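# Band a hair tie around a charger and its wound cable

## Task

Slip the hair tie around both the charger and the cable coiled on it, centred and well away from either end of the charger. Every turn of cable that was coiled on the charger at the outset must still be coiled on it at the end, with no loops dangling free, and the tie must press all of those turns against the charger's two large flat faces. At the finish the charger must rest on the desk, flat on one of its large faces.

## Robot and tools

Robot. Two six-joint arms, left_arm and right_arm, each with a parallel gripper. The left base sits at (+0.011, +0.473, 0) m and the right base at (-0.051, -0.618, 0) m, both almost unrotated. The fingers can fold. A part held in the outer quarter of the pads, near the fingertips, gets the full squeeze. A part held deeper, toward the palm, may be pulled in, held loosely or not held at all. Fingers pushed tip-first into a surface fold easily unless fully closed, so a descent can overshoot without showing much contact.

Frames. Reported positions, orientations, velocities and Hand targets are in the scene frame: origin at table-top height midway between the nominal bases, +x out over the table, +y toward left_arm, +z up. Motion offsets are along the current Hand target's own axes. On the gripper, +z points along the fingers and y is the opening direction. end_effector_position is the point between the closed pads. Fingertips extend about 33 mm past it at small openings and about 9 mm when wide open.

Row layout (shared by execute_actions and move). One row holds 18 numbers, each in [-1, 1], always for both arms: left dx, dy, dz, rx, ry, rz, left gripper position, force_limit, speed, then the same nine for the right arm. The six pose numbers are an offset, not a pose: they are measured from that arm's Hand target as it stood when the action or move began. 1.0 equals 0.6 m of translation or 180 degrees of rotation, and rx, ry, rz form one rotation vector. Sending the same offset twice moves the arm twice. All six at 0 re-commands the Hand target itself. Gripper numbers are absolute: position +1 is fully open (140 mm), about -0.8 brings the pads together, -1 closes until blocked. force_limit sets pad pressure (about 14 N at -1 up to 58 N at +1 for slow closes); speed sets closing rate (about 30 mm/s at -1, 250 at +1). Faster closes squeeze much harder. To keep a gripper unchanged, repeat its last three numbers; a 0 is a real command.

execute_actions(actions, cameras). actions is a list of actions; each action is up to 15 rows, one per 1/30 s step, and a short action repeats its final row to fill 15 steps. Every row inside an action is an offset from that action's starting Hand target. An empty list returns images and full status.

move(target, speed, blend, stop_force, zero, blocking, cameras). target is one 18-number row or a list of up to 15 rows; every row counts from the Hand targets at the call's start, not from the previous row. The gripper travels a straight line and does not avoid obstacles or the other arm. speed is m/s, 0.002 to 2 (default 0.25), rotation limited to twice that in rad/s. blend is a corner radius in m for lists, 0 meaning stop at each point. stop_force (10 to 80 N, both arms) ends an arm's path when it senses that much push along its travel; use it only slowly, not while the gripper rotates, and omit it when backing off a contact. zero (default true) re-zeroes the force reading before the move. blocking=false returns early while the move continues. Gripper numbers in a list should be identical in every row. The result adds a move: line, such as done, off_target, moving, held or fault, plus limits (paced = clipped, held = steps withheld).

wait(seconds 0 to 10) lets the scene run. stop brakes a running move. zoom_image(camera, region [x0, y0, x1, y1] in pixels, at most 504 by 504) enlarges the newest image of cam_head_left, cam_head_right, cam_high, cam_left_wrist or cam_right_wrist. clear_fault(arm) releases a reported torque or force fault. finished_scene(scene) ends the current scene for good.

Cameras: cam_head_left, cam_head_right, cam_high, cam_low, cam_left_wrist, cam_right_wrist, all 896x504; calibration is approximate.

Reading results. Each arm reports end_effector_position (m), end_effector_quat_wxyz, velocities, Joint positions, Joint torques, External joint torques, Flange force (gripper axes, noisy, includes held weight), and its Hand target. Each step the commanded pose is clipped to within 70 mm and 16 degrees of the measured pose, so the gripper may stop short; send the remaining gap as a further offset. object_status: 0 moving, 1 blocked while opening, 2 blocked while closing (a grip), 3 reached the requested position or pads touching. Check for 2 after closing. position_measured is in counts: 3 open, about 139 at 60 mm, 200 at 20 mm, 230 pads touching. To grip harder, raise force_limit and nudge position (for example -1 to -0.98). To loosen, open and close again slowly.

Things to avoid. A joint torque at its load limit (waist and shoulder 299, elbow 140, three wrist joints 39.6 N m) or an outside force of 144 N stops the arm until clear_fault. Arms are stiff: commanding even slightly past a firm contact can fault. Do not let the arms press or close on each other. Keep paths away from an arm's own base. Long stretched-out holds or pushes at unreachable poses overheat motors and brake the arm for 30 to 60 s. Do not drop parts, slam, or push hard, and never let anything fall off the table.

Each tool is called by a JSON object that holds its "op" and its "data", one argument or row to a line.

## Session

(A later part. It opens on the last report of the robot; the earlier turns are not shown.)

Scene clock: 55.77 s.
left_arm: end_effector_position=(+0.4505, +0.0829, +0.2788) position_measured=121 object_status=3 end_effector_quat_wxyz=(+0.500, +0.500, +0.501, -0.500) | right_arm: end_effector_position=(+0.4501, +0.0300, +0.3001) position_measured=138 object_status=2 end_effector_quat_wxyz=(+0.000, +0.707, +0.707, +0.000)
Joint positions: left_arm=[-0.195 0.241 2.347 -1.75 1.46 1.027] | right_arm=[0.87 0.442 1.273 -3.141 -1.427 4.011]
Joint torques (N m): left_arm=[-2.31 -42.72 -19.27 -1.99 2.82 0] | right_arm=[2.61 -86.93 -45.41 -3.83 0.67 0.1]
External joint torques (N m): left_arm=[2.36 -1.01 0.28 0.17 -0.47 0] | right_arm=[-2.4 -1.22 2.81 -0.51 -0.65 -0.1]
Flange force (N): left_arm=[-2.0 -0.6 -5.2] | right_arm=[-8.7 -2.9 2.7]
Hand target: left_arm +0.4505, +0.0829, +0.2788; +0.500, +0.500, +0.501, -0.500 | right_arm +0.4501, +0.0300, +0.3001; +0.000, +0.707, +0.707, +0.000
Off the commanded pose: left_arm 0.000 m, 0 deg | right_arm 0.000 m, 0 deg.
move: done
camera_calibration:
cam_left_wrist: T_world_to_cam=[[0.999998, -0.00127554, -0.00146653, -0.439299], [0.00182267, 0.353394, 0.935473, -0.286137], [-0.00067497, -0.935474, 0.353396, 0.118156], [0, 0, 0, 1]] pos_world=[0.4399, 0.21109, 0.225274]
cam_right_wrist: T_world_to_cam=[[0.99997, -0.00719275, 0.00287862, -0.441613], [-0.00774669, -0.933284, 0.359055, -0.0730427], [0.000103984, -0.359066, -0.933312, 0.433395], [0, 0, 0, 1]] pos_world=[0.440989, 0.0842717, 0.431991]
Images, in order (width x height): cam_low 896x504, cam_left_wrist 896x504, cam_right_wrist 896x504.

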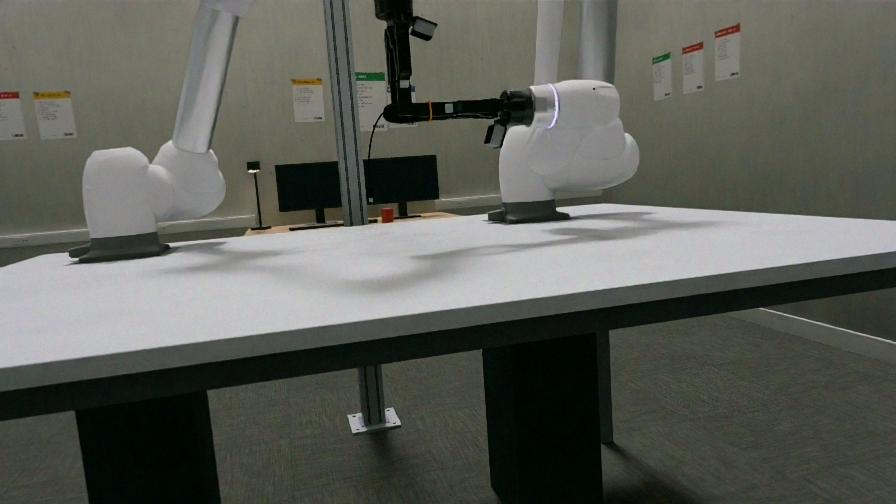

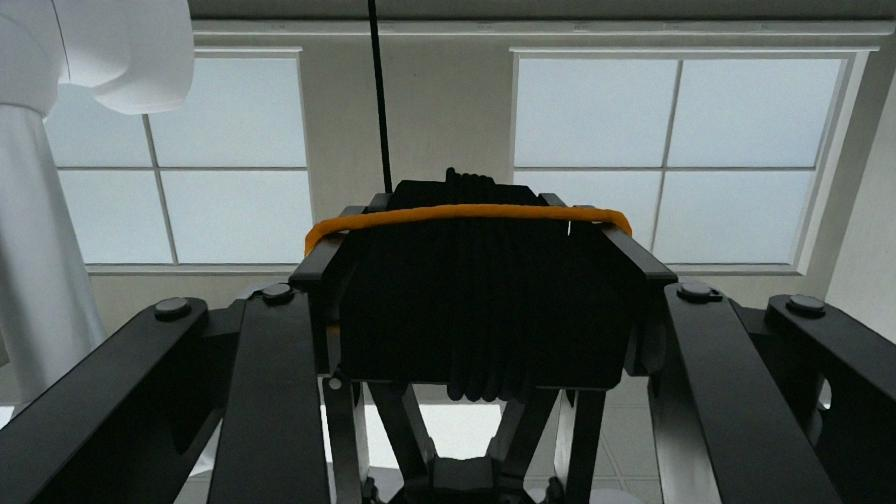

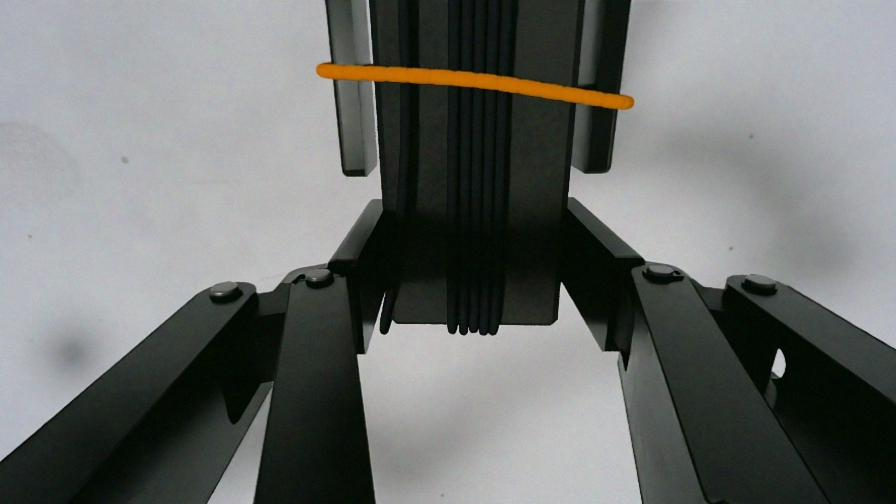

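{"op": "move", "data": {
  "target": [0,0,0.0083,0,0,0,0.067,1,-1,0,0,0,0,0,0,-1,0.3,-1],
  "speed": 0.05
}}

{"op": "execute_actions", "data": {
  "actions": [
    [[0,0,0,0,0,0,-1,-1,-1,0,0,0,0,0,0,-1,0.3,-1]],
    [[0,0,0,0,0,0,-1,-1,-1,0,0,0,0,0,0,-1,0.3,-1]]
  ],
  "cameras": ["cam_right_wrist","cam_left_wrist"]
}}

{"op": "zoom_image", "data": {
  "camera": "cam_right_wrist",
  "region": [300, 0, 660, 350]
}}

Scene clock: 57.17 s.
left_arm: end_effector_position=(+0.4505, +0.0779, +0.2787) position_measured=121 object_status=3 end_effector_quat_wxyz=(+0.500, +0.500, +0.501, -0.500) | right_arm: end_effector_position=(+0.4501, +0.0300, +0.3001) position_measured=138 object_status=2 end_effector_quat_wxyz=(+0.000, +0.707, +0.707, +0.000)
Joint positions: left_arm=[-0.206 0.242 2.346 -1.76 1.454 1.027] | right_arm=[0.87 0.442 1.273 -3.141 -1.427 4.011]
Joint torques (N m): left_arm=[-0.76 -42.65 -19.12 -2.3 2.88 -0.11] | right_arm=[2.24 -87.02 -45.31 -3.93 0.67 0.08]
External joint torques (N m): left_arm=[0.83 -1.26 0.15 0.48 -0.52 0.11] | right_arm=[-2.2 -1.1 2.69 -0.42 -0.64 -0.09]
Flange force (N): left_arm=[-2.5 -1.2 -2.4] | right_arm=[-8.1 -2.7 2.5]
Hand target: left_arm +0.4505, +0.0779, +0.2787; +0.500, +0.500, +0.501, -0.500 | right_arm +0.4501, +0.0300, +0.3001; +0.000, +0.707, +0.707, +0.000
Off the commanded pose: left_arm 0.000 m, 0 deg | right_arm 0.000 m, 0 deg.
move: done

Scene clock: 58.37 s.
left_arm: end_effector_position=(+0.4505, +0.0779, +0.2787) position_measured=136 object_status=2 end_effector_quat_wxyz=(+0.500, +0.500, +0.501, -0.500) | right_arm: end_effector_position=(+0.4501, +0.0300, +0.3001) position_measured=138 object_status=2 end_effector_quat_wxyz=(+0.000, +0.707, +0.707, +0.000)
Joint positions: left_arm=[-0.207 0.242 2.346 -1.76 1.454 1.028] | right_arm=[0.87 0.442 1.273 -3.141 -1.427 4.011]
Joint torques (N m): left_arm=[-0.46 -42.1 -19.72 -2.62 2.65 -0.18] | right_arm=[3.04 -86.77 -45.49 -3.58 0.71 0.12]
External joint torques (N m): left_arm=[0.48 -1.61 0.77 0.79 -0.29 0.19] | right_arm=[-2.99 -0.81 3.05 -0.74 -0.68 -0.12]
External joint torques at the end of the 1st action: left_arm=[1.09 -1.66 0.6 0.87 -0.24 0.24] | right_arm=[-2.87 -1.15 2.79 -0.73 -0.72 -0.13]
Flange force (N): left_arm=[-2.6 -2.8 -2.7] | right_arm=[-9.1 -2.2 3.1]
Flange force at the end of the 1st action (N): left_arm=[-2.7 -2.2 -4.2] | right_arm=[-8.9 -2.3 2.6]
Hand target: left_arm +0.4505, +0.0779, +0.2787; +0.500, +0.500, +0.501, -0.500 | right_arm +0.4501, +0.0300, +0.3001; +0.000, +0.707, +0.707, +0.000
Off the commanded pose: left_arm 0.000 m, 0 deg | right_arm 0.000 m, 0 deg.
camera_calibration:
cam_left_wrist: T_world_to_cam=[[0.999998, -0.00127554, -0.00146653, -0.439306], [0.00182267, 0.353394, 0.935473, -0.28437], [-0.00067497, -0.935474, 0.353396, 0.113478], [0, 0, 0, 1]] pos_world=[0.4399, 0.20609, 0.225274]
cam_right_wrist: T_world_to_cam=[[0.99997, -0.00719275, 0.00287862, -0.441613], [-0.00774669, -0.933284, 0.359055, -0.0730427], [0.000103984, -0.359066, -0.933312, 0.433395], [0, 0, 0, 1]] pos_world=[0.440989, 0.0842717, 0.431991]
Images, in order (width x height): cam_left_wrist 896x504, cam_right_wrist 896x504.

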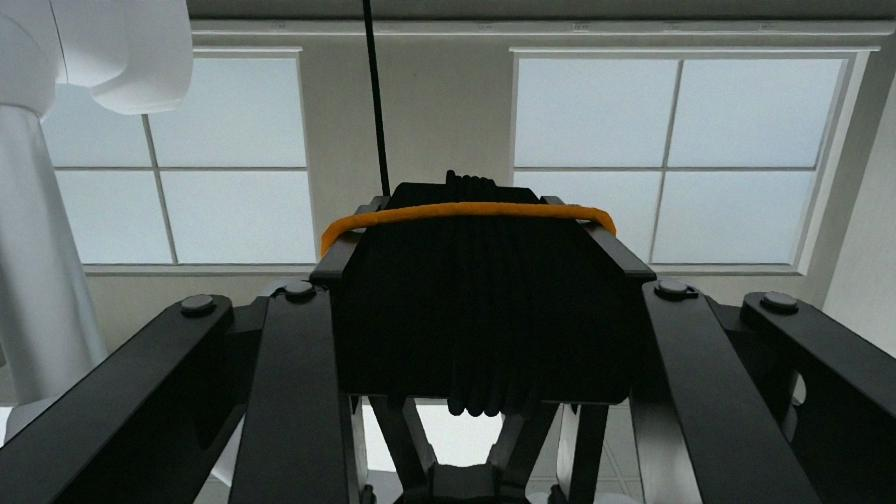

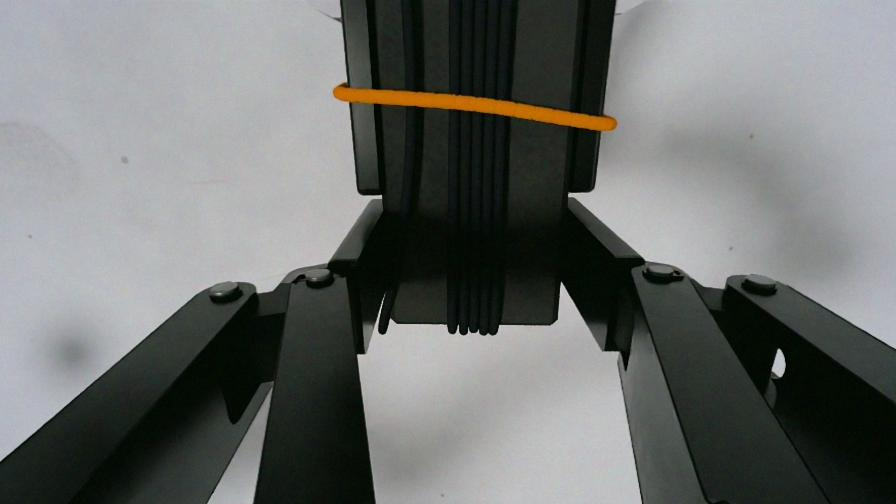

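Scaled by 1.400 from the camera's 896x504 image, which has a finer 1280x720 frame.

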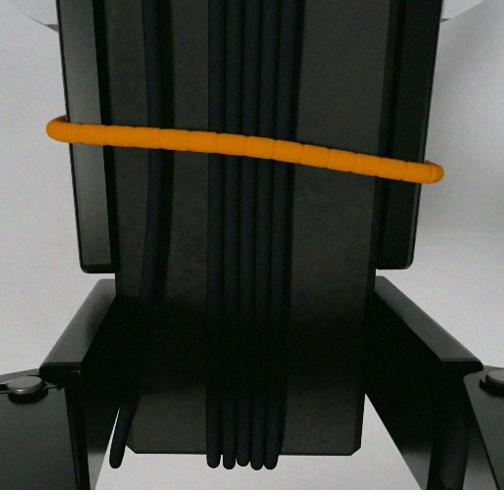

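{"op": "move", "data": {
  "target": [
    [0,0,0,0,0,0,-1,-1,-1,0,0,0,0,0,0,0.05,0.3,-1],
    [0,0,0,0,0,0,-1,-1,-1,0,0,-0.03,0,0,0,0.05,0.3,-1]
  ],
  "speed": 0.05,
  "cameras": ["cam_right_wrist","cam_low"]
}}

{"op": "zoom_image", "data": {
  "camera": "cam_low",
  "region": [355, 70, 515, 190]
}}

Scene clock: 60.87 s.
left_arm: end_effector_position=(+0.4505, +0.0779, +0.2787) position_measured=136 object_status=2 end_effector_quat_wxyz=(+0.500, +0.500, +0.501, -0.500) | right_arm: end_effector_position=(+0.4501, +0.0300, +0.3180) position_measured=123 object_status=3 end_effector_quat_wxyz=(+0.000, +0.707, +0.707, +0.000)
Joint positions: left_arm=[-0.207 0.242 2.346 -1.76 1.454 1.028] | right_arm=[0.87 0.438 1.246 -3.141 -1.458 4.011]
Joint torques (N m): left_arm=[-0.46 -44.3 -20.5 -2.89 4.04 -0.02] | right_arm=[1.8 -83.15 -43.2 -4.21 0.4 0.04]
External joint torques (N m): left_arm=[0.44 0.64 1.5 1.05 -1.68 0.02] | right_arm=[-1.84 -4.57 0.52 -0.14 -0.37 -0.04]
Flange force (N): left_arm=[1.0 -1.4 -1.3] | right_arm=[-8.4 -3.6 -0.7]
Hand target: left_arm +0.4505, +0.0779, +0.2787; +0.500, +0.500, +0.501, -0.500 | right_arm +0.4501, +0.0300, +0.3181; +0.000, +0.707, +0.707, +0.000
Off the commanded pose: left_arm 0.000 m, 0 deg | right_arm 0.000 m, 0 deg.
move: done
camera_calibration:
cam_right_wrist: T_world_to_cam=[[0.99997, -0.00719275, 0.00287862, -0.441665], [-0.00774669, -0.933284, 0.359055, -0.0794698], [0.000103984, -0.359066, -0.933312, 0.450102], [0, 0, 0, 1]] pos_world=[0.440989, 0.0842717, 0.449891]
Images, in order (width x height): cam_low 896x504, cam_right_wrist 896x504.

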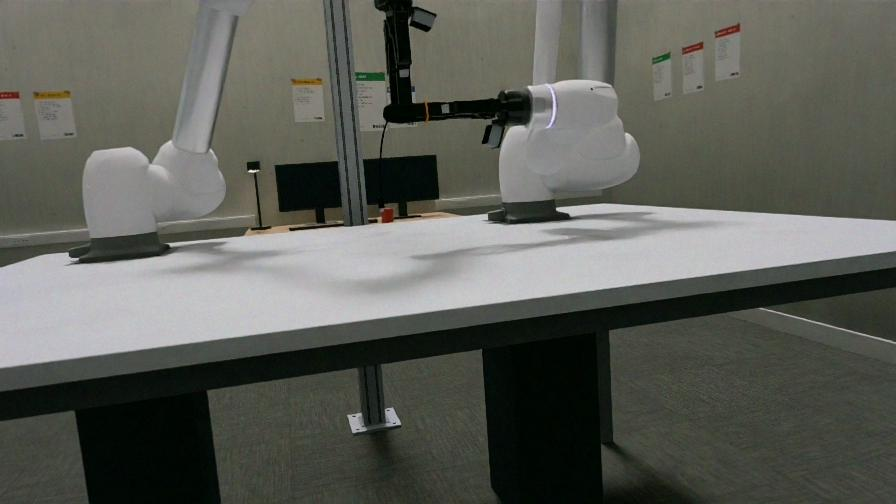

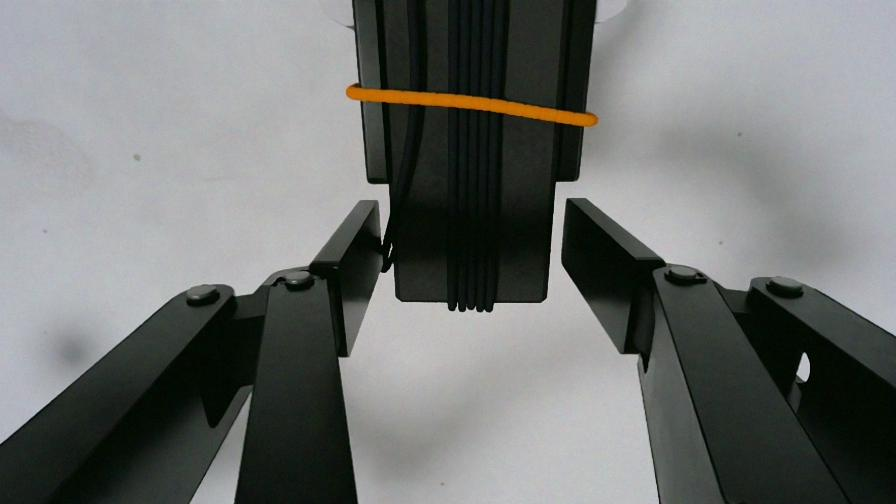

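Scaled by 3.150 from the camera's 896x504 image, which has a finer 1280x720 frame.

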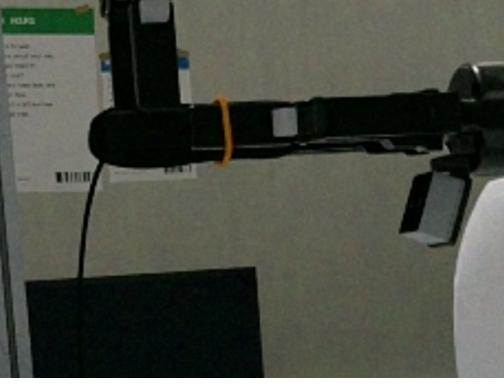

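{"op": "zoom_image", "data": {
  "camera": "cam_right_wrist",
  "region": [300, 40, 660, 360]
}}

{"op": "wait", "data": {
  "seconds": 0,
  "cameras": ["cam_high","cam_head_left","cam_head_right","cam_left_wrist"]
}}

{"op": "zoom_image", "data": {
  "camera": "cam_high",
  "region": [430, 80, 570, 180]
}}

{"op": "zoom_image", "data": {
  "camera": "cam_head_left",
  "region": [380, 300, 520, 460]
}}

{"op": "zoom_image", "data": {
  "camera": "cam_left_wrist",
  "region": [320, 0, 660, 240]
}}

Scaled by 1.400 from the camera's 896x504 image, which has a finer 1280x720 frame.

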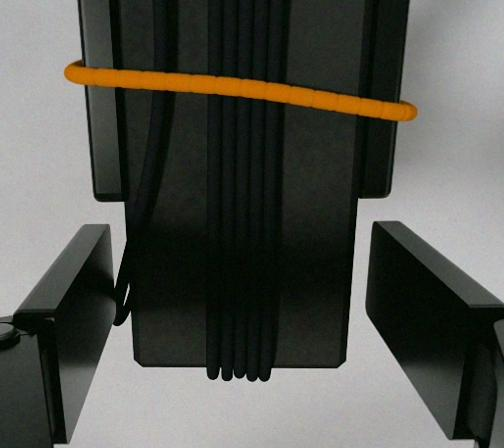

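Scene clock: 61.50 s.
left_arm: end_effector_position=(+0.4505, +0.0779, +0.2787) position_measured=136 object_status=2 end_effector_quat_wxyz=(+0.500, +0.500, +0.501, -0.500) | right_arm: end_effector_position=(+0.4501, +0.0300, +0.3181) position_measured=123 object_status=3 end_effector_quat_wxyz=(+0.000, +0.707, +0.707, +0.000)
Joint positions: left_arm=[-0.207 0.242 2.346 -1.76 1.454 1.028] | right_arm=[0.87 0.438 1.246 -3.141 -1.458 4.011]
Joint torques (N m): left_arm=[-0.58 -44.99 -20.62 -2.94 4.01 0.01] | right_arm=[1.72 -83.48 -42.84 -4.22 0.37 0.05]
External joint torques (N m): left_arm=[0.62 1.14 1.6 1.1 -1.65 -0.01] | right_arm=[-1.8 -4.06 0.17 -0.13 -0.34 -0.05]
Flange force (N): left_arm=[1.9 -0.9 -1.8] | right_arm=[-7.0 -2.6 -1.1]
Hand target: left_arm +0.4505, +0.0779, +0.2787; +0.500, +0.500, +0.501, -0.500 | right_arm +0.4501, +0.0300, +0.3181; +0.000, +0.707, +0.707, +0.000
Tool commands: left_gripper/position=-1.0 left_gripper/force_limit=-1.0 left_gripper/speed=-1.0 right_gripper/position=+0.05 right_gripper/force_limit=+0.3 right_gripper/speed=-1.0
Off the commanded pose: left_arm 0.000 m, 0 deg | right_arm 0.000 m, 0 deg.
camera_calibration:
cam_left_wrist: T_world_to_cam=[[0.999998, -0.00127554, -0.00146653, -0.439306], [0.00182267, 0.353394, 0.935473, -0.28437], [-0.00067497, -0.935474, 0.353396, 0.113478], [0, 0, 0, 1]] pos_world=[0.4399, 0.20609, 0.225274]
Images, in order (width x height): cam_head_left 896x504, cam_head_right 896x504, cam_high 896x504, cam_left_wrist 896x504.

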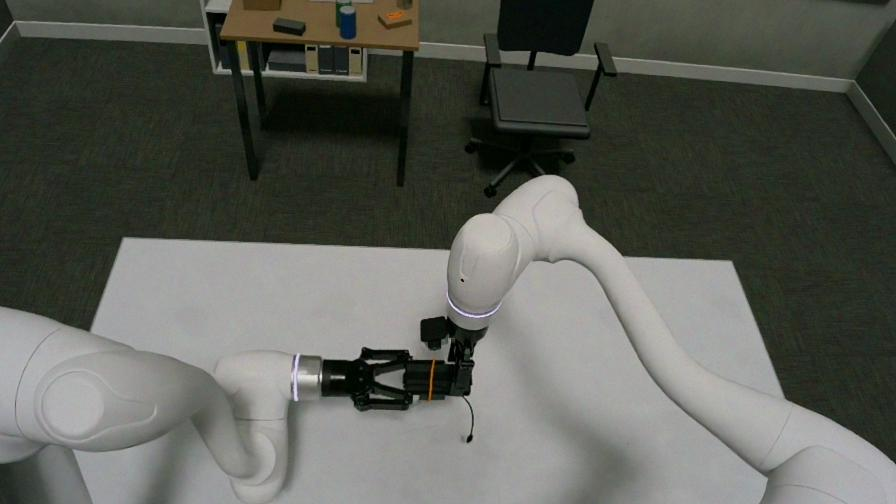

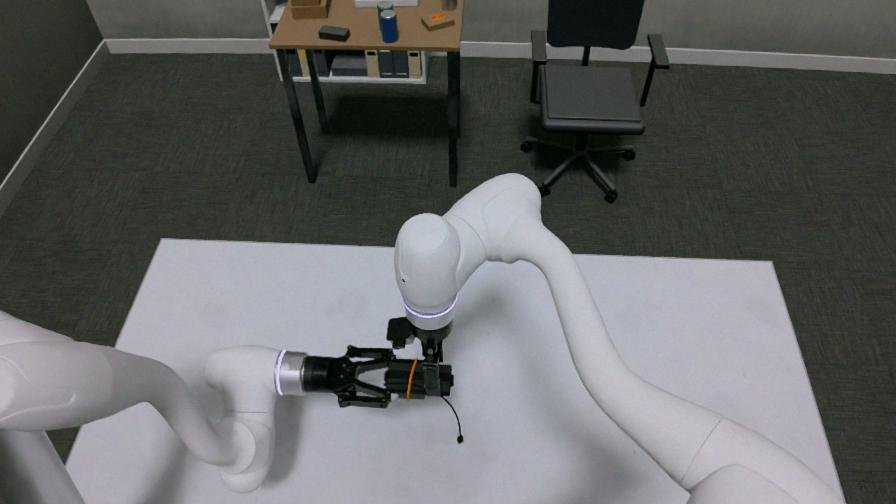

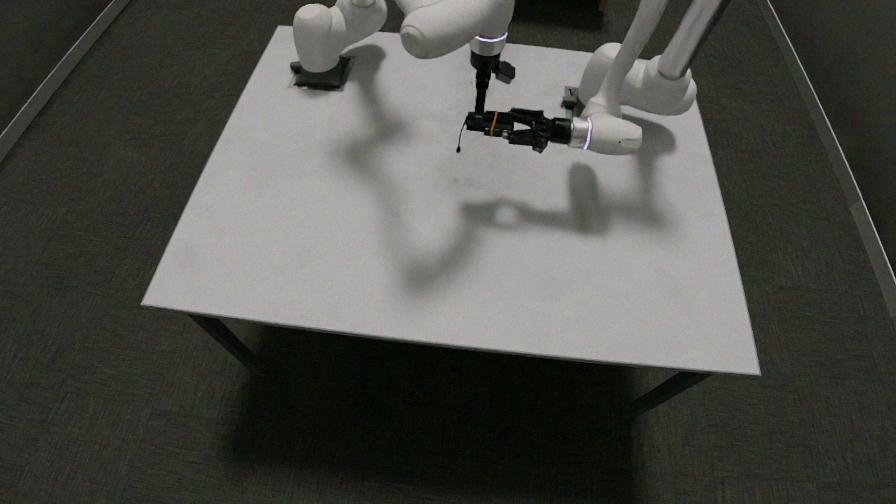

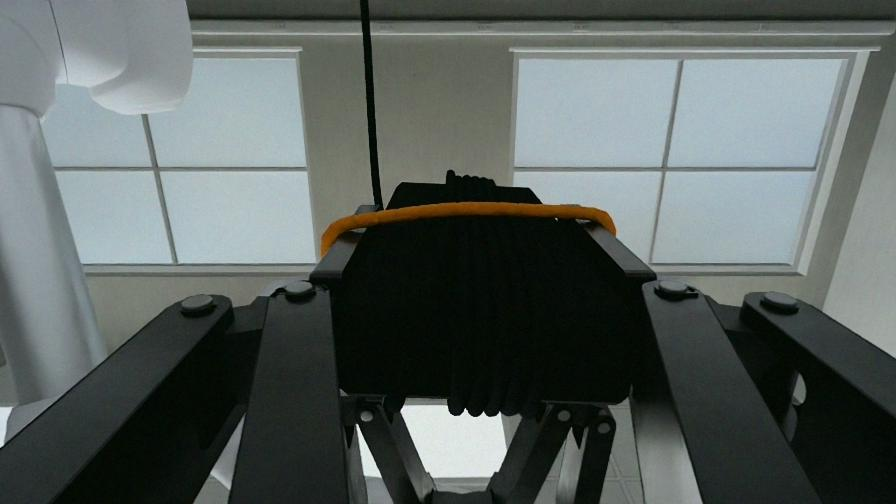

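Scaled by 3.600 from the camera's 896x504 image, which has a finer 1280x720 frame.

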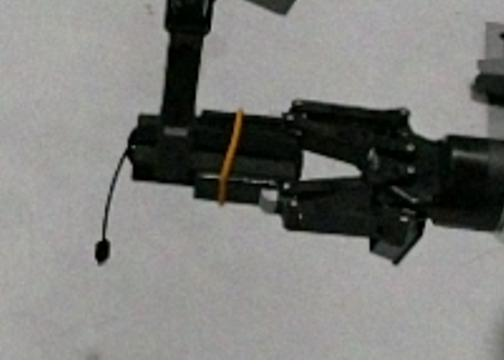

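Scaled by 3.150 from the camera's 896x504 image, which has a finer 1280x720 frame.

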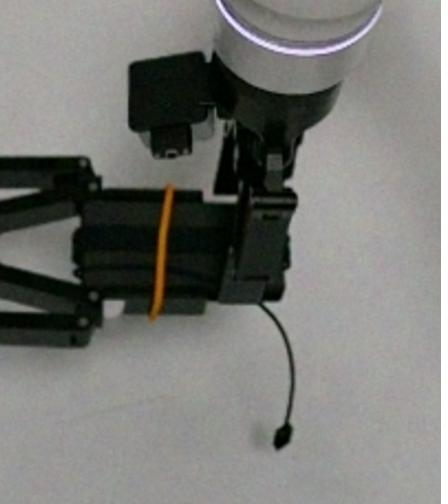

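Scaled by 1.482 from the camera's 896x504 image, which has a finer 1280x720 frame.

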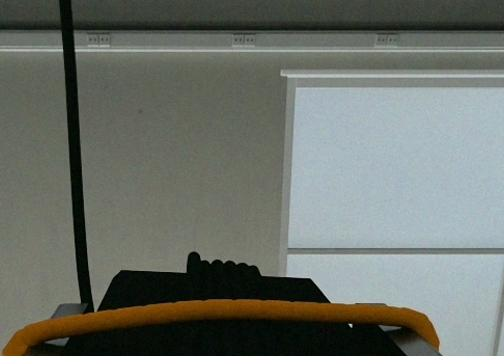

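{"op": "move", "data": {
  "target": [
    [0,0,0,0,0,0,-1,-1,-1,0,0,-0.2,0,0,0,0.05,0.3,-1],
    [0,0,0,0,0,0,-1,-1,-1,-0.4667,-0.0833,-0.17,-0.5,0,0,0.05,0.3,-1]
  ],
  "speed": [0.15,0.3],
  "blend": [0.03,0],
  "cameras": ["cam_low","cam_head_left"]
}}

Scene clock: 68.53 s.
left_arm: end_effector_position=(+0.4505, +0.0779, +0.2787) position_measured=136 object_status=2 end_effector_quat_wxyz=(+0.500, +0.500, +0.501, -0.500) | right_arm: end_effector_position=(+0.4003, -0.2500, +0.4202) position_measured=123 object_status=3 end_effector_quat_wxyz=(+0.500, +0.500, +0.500, +0.500)
Joint positions: left_arm=[-0.207 0.242 2.346 -1.76 1.454 1.027] | right_arm=[1.168 -0.082 2.33 -4.973 -1.259 5.43]
Joint torques (N m): left_arm=[-0.19 -45.03 -20.18 -2.94 4.06 0.03] | right_arm=[1.9 -26.23 -37.68 -0.97 -1.43 0.19]
External joint torques (N m): left_arm=[0.18 1.56 1.13 1.11 -1.71 -0.03] | right_arm=[-1.89 -2.53 0.33 -0.15 -0.43 -0.15]
Flange force (N): left_arm=[2.4 0.2 -0.5] | right_arm=[-6.4 3.1 2.4]
Hand target: left_arm +0.4505, +0.0779, +0.2787; +0.500, +0.500, +0.501, -0.500 | right_arm +0.4003, -0.2500, +0.4202; +0.500, +0.500, +0.500, +0.500
Off the commanded pose: left_arm 0.000 m, 0 deg | right_arm 0.000 m, 0 deg.
move: done
Images, in order (width x height): cam_head_left 896x504, cam_low 896x504.

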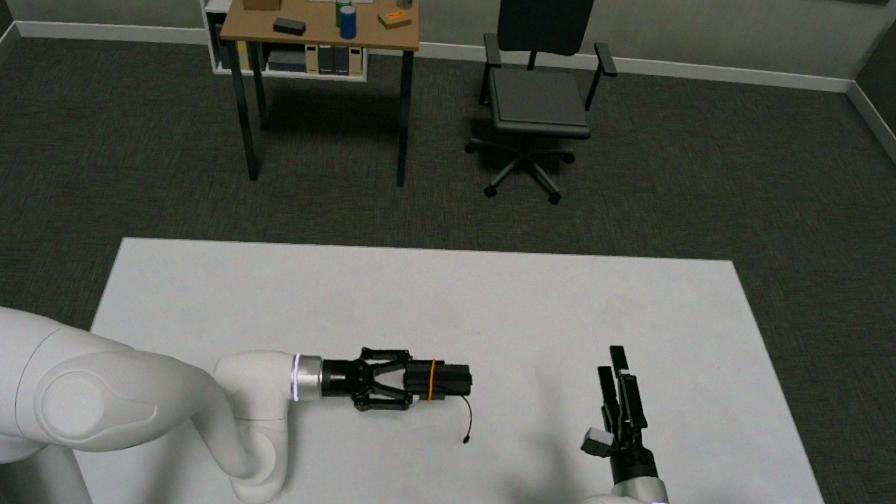

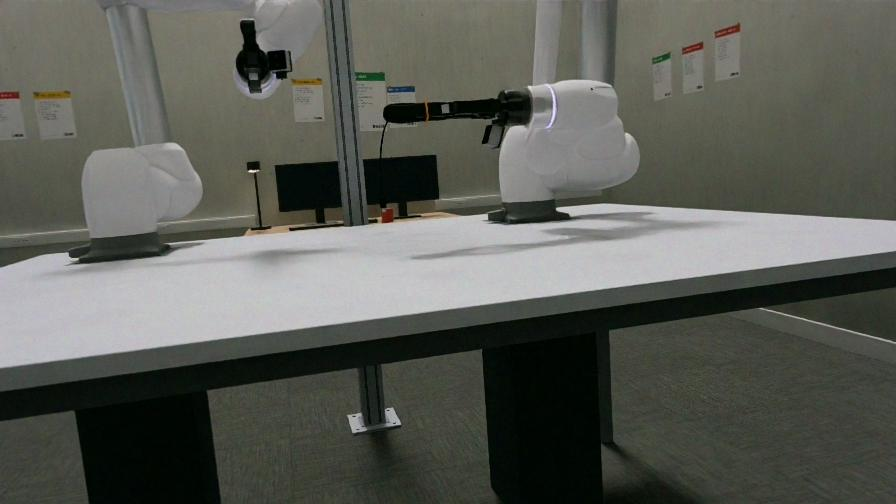

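{"op": "move", "data": {
  "target": [-0.1688,0.0825,-0.0702,0.0406,0.3870,-0.0581,-1,-1,-1,0,0,0,0,0,0,0.05,0.3,-1],
  "speed": 0.2,
  "cameras": ["all"]
}}

{"op": "zoom_image", "data": {
  "camera": "cam_low",
  "region": [360, 60, 520, 200]
}}

{"op": "zoom_image", "data": {
  "camera": "cam_head_right",
  "region": [340, 320, 500, 460]
}}

Scene clock: 72.50 s.
left_arm: end_effector_position=(+0.5000, +0.1200, +0.3800) position_measured=136 object_status=2 end_effector_quat_wxyz=(+0.050, +0.679, +0.706, -0.195) | right_arm: end_effector_position=(+0.4003, -0.2500, +0.4202) position_measured=123 object_status=3 end_effector_quat_wxyz=(+0.500, +0.500, +0.500, +0.500)
Joint positions: left_arm=[-0.451 0.081 1.642 -0.408 1.451 -0.448] | right_arm=[1.168 -0.082 2.33 -4.973 -1.259 5.43]
Joint torques (N m): left_arm=[-0.87 -51.62 -44.02 2.21 0.95 -0.07] | right_arm=[1.84 -26.69 -37.63 -0.98 -1.5 0.12]
External joint torques (N m): left_arm=[0.93 1.99 2.92 0.66 -0.82 0.06] | right_arm=[-1.87 -1.75 0.42 -0.14 -0.35 -0.08]
Flange force (N): left_arm=[3.9 0.0 5.4] | right_arm=[-5.2 1.9 2.9]
Hand target: left_arm +0.5000, +0.1200, +0.3800; +0.050, +0.679, +0.706, -0.195 | right_arm +0.4003, -0.2500, +0.4202; +0.500, +0.500, +0.500, +0.500
Off the commanded pose: left_arm 0.000 m, 0 deg | right_arm 0.000 m, 0 deg.
move: done
camera_calibration:
cam_left_wrist: T_world_to_cam=[[0.977558, 0.0015372, -0.210661, -0.398172], [0.138744, -0.757177, 0.638305, -0.216327], [-0.158527, -0.653208, -0.740398, 0.577828], [0, 0, 0, 1]] pos_world=[0.510851, 0.214256, 0.482026]
cam_right_wrist: T_world_to_cam=[[-0.00285178, -0.00741648, 0.999968, -0.411764], [-0.358586, -0.933463, -0.00794587, -0.0832845], [0.933492, -0.358597, 0.0000025843, -0.320781], [0, 0, 0, 1]] pos_world=[0.268408, -0.195828, 0.41109]

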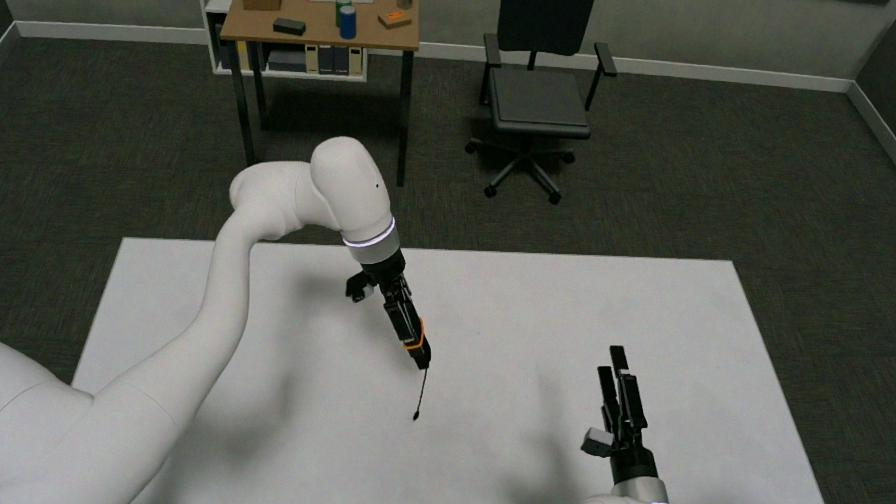

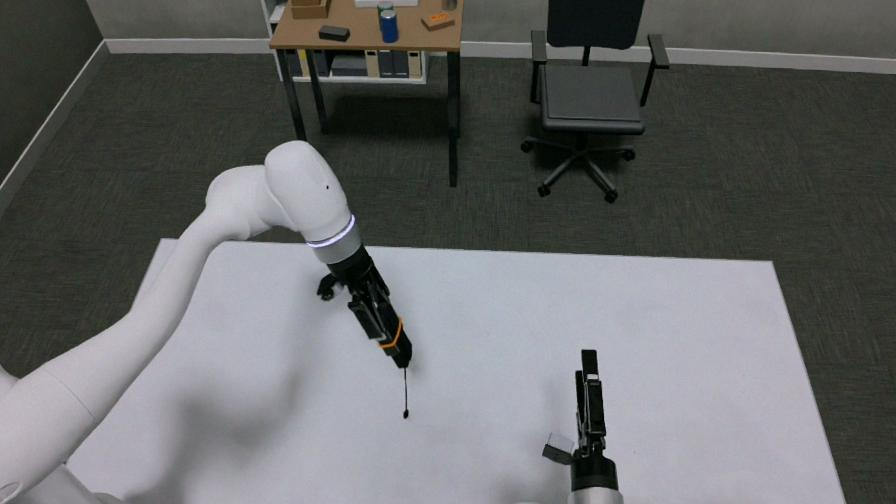

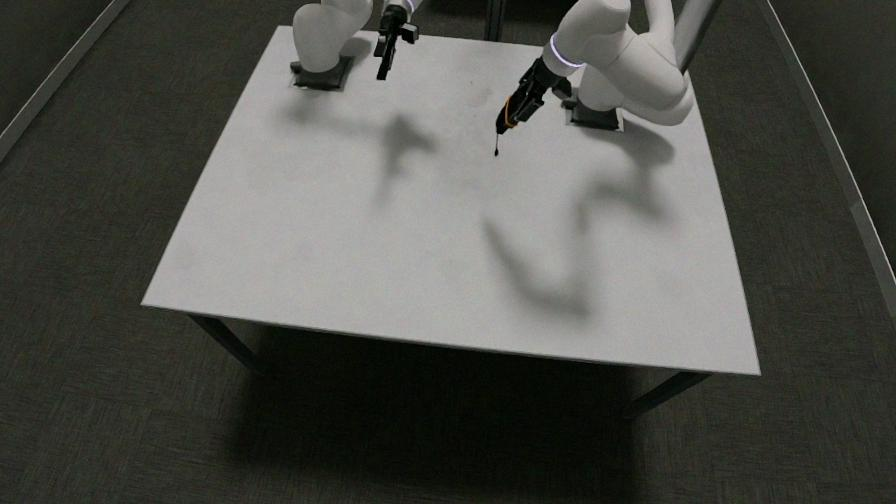

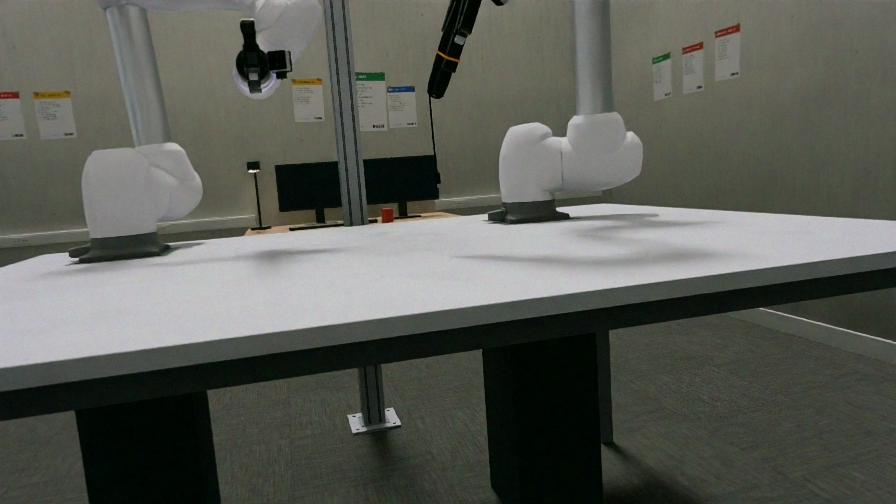

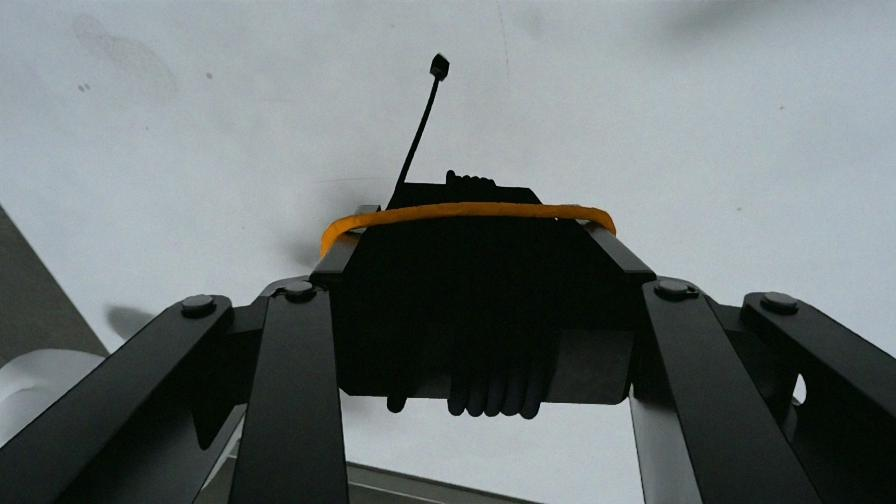

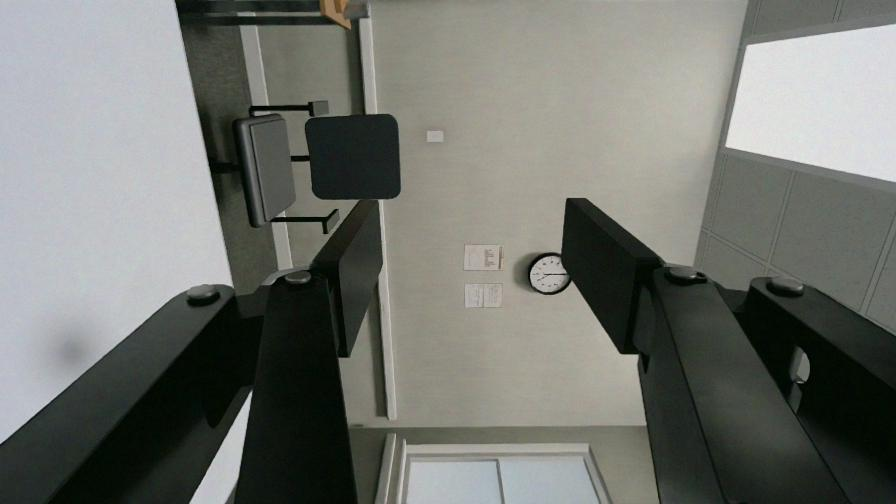

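Scaled by 3.150 from the camera's 896x504 image, which has a finer 1280x720 frame.

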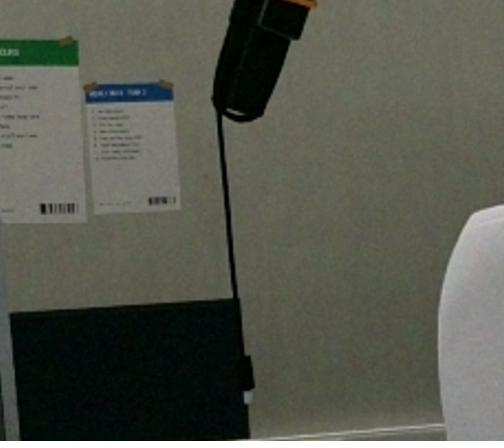

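Scaled by 3.150 from the camera's 896x504 image, which has a finer 1280x720 frame.

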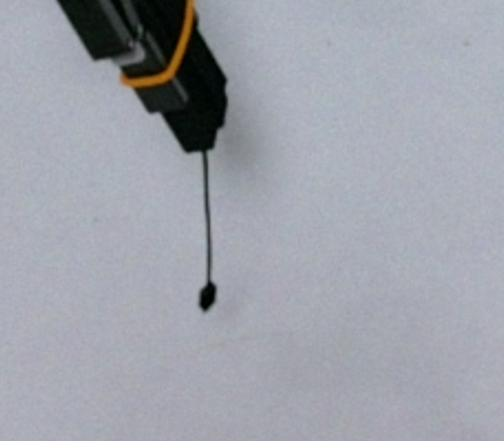

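{"op": "zoom_image", "data": {
  "camera": "cam_left_wrist",
  "region": [340, 140, 600, 260]
}}

{"op": "zoom_image", "data": {
  "camera": "cam_head_left",
  "region": [370, 280, 470, 440]
}}

{"op": "zoom_image", "data": {
  "camera": "cam_high",
  "region": [470, 60, 570, 170]
}}

Scaled by 1.938 from the camera's 896x504 image, which has a finer 1280x720 frame.

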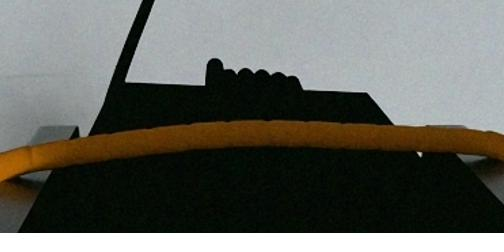

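Scaled by 3.150 from the camera's 896x504 image, which has a finer 1280x720 frame.

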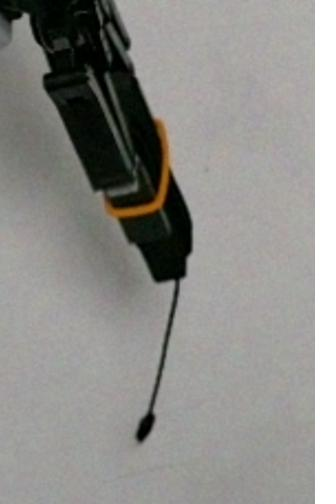

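Scaled by 4.582 from the camera's 896x504 image, which has a finer 1280x720 frame.

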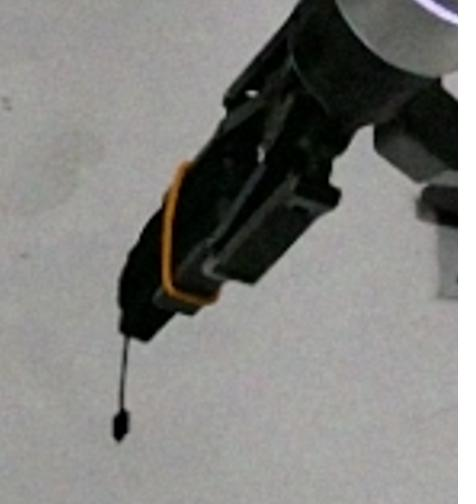

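{"op": "move", "data": {
  "target": [0,0,0,0.1415,-0.054,-0.0655,-1,-1,-1,0,0,0,0,0,0,0.05,0.3,-1],
  "speed": 0.2,
  "cameras": ["cam_left_wrist","cam_low","cam_high","cam_head_left"]
}}

{"op": "zoom_image", "data": {
  "camera": "cam_left_wrist",
  "region": [340, 140, 600, 260]
}}

{"op": "zoom_image", "data": {
  "camera": "cam_low",
  "region": [360, 60, 520, 200]
}}

Scene clock: 75.13 s.
left_arm: end_effector_position=(+0.5000, +0.1200, +0.3801) position_measured=136 object_status=2 end_effector_quat_wxyz=(-0.062, +0.579, +0.704, -0.406) | right_arm: end_effector_position=(+0.4003, -0.2500, +0.4202) position_measured=123 object_status=3 end_effector_quat_wxyz=(+0.500, +0.500, +0.500, +0.500)
Joint positions: left_arm=[-0.306 0.262 1.581 -0.721 1.751 -0.479] | right_arm=[1.168 -0.082 2.33 -4.973 -1.259 5.43]
Joint torques (N m): left_arm=[-0.83 -65.6 -40.84 0.39 2.11 -0.06] | right_arm=[2.08 -26.51 -37.8 -0.97 -1.5 0.13]
External joint torques (N m): left_arm=[0.72 0.65 2.44 1.02 -1.03 0.03] | right_arm=[-2.15 -2.08 0.53 -0.15 -0.36 -0.08]
Flange force (N): left_arm=[4.8 0.2 4.6] | right_arm=[-6.2 2.2 3.3]
Hand target: left_arm +0.5000, +0.1200, +0.3800; -0.062, +0.579, +0.704, -0.406 | right_arm +0.4003, -0.2500, +0.4202; +0.500, +0.500, +0.500, +0.500
Off the commanded pose: left_arm 0.000 m, 0 deg | right_arm 0.000 m, 0 deg.
move: done
camera_calibration:
cam_left_wrist: T_world_to_cam=[[0.764001, -0.000420158, -0.645215, -0.126037], [0.499237, -0.633102, 0.59156, -0.393693], [-0.408736, -0.774068, -0.483481, 0.619863], [0, 0, 0, 1]] pos_world=[0.546199, 0.230515, 0.451264]
Images, in order (width x height): cam_head_left 896x504, cam_high 896x504, cam_low 896x504, cam_left_wrist 896x504.

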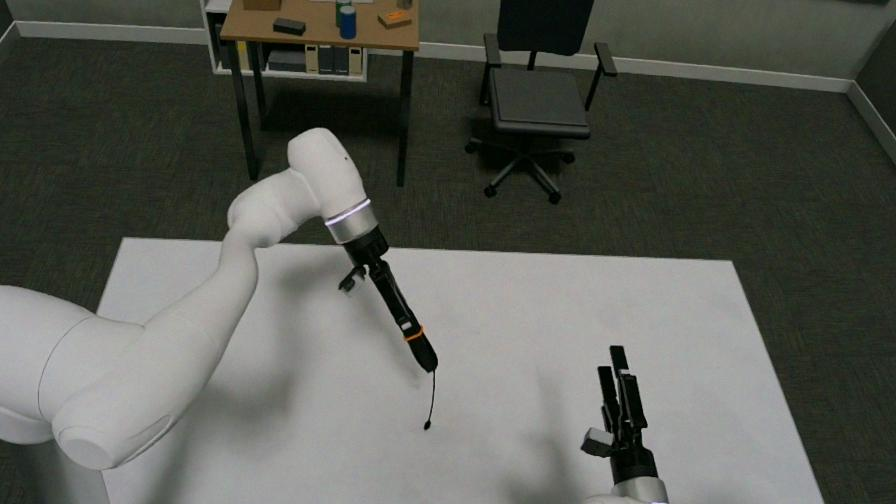

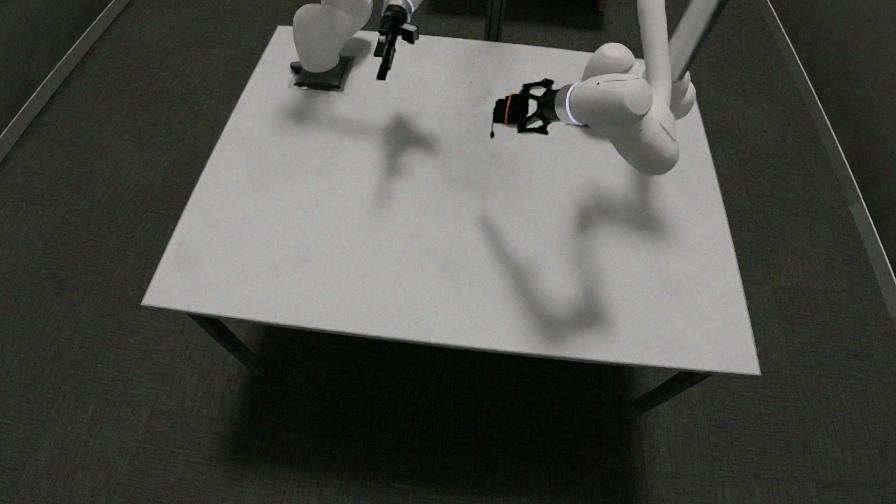

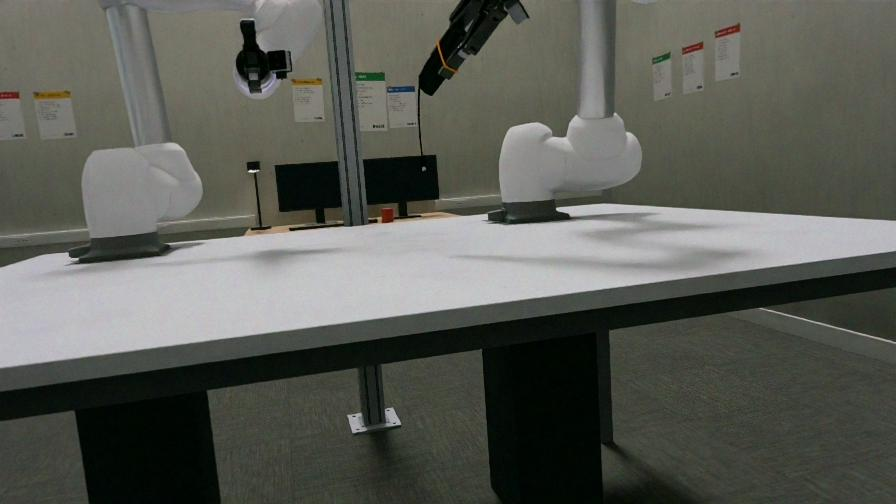

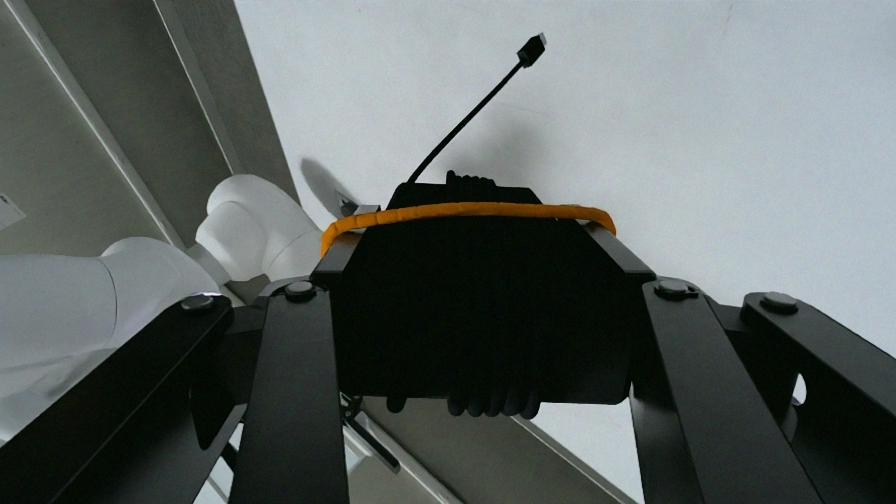

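Scaled by 1.938 from the camera's 896x504 image, which has a finer 1280x720 frame.

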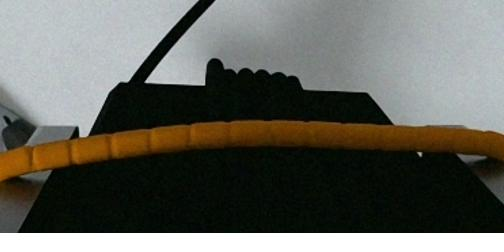

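Scaled by 3.150 from the camera's 896x504 image, which has a finer 1280x720 frame.

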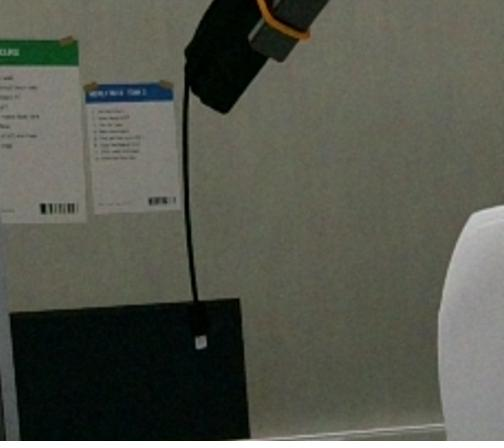

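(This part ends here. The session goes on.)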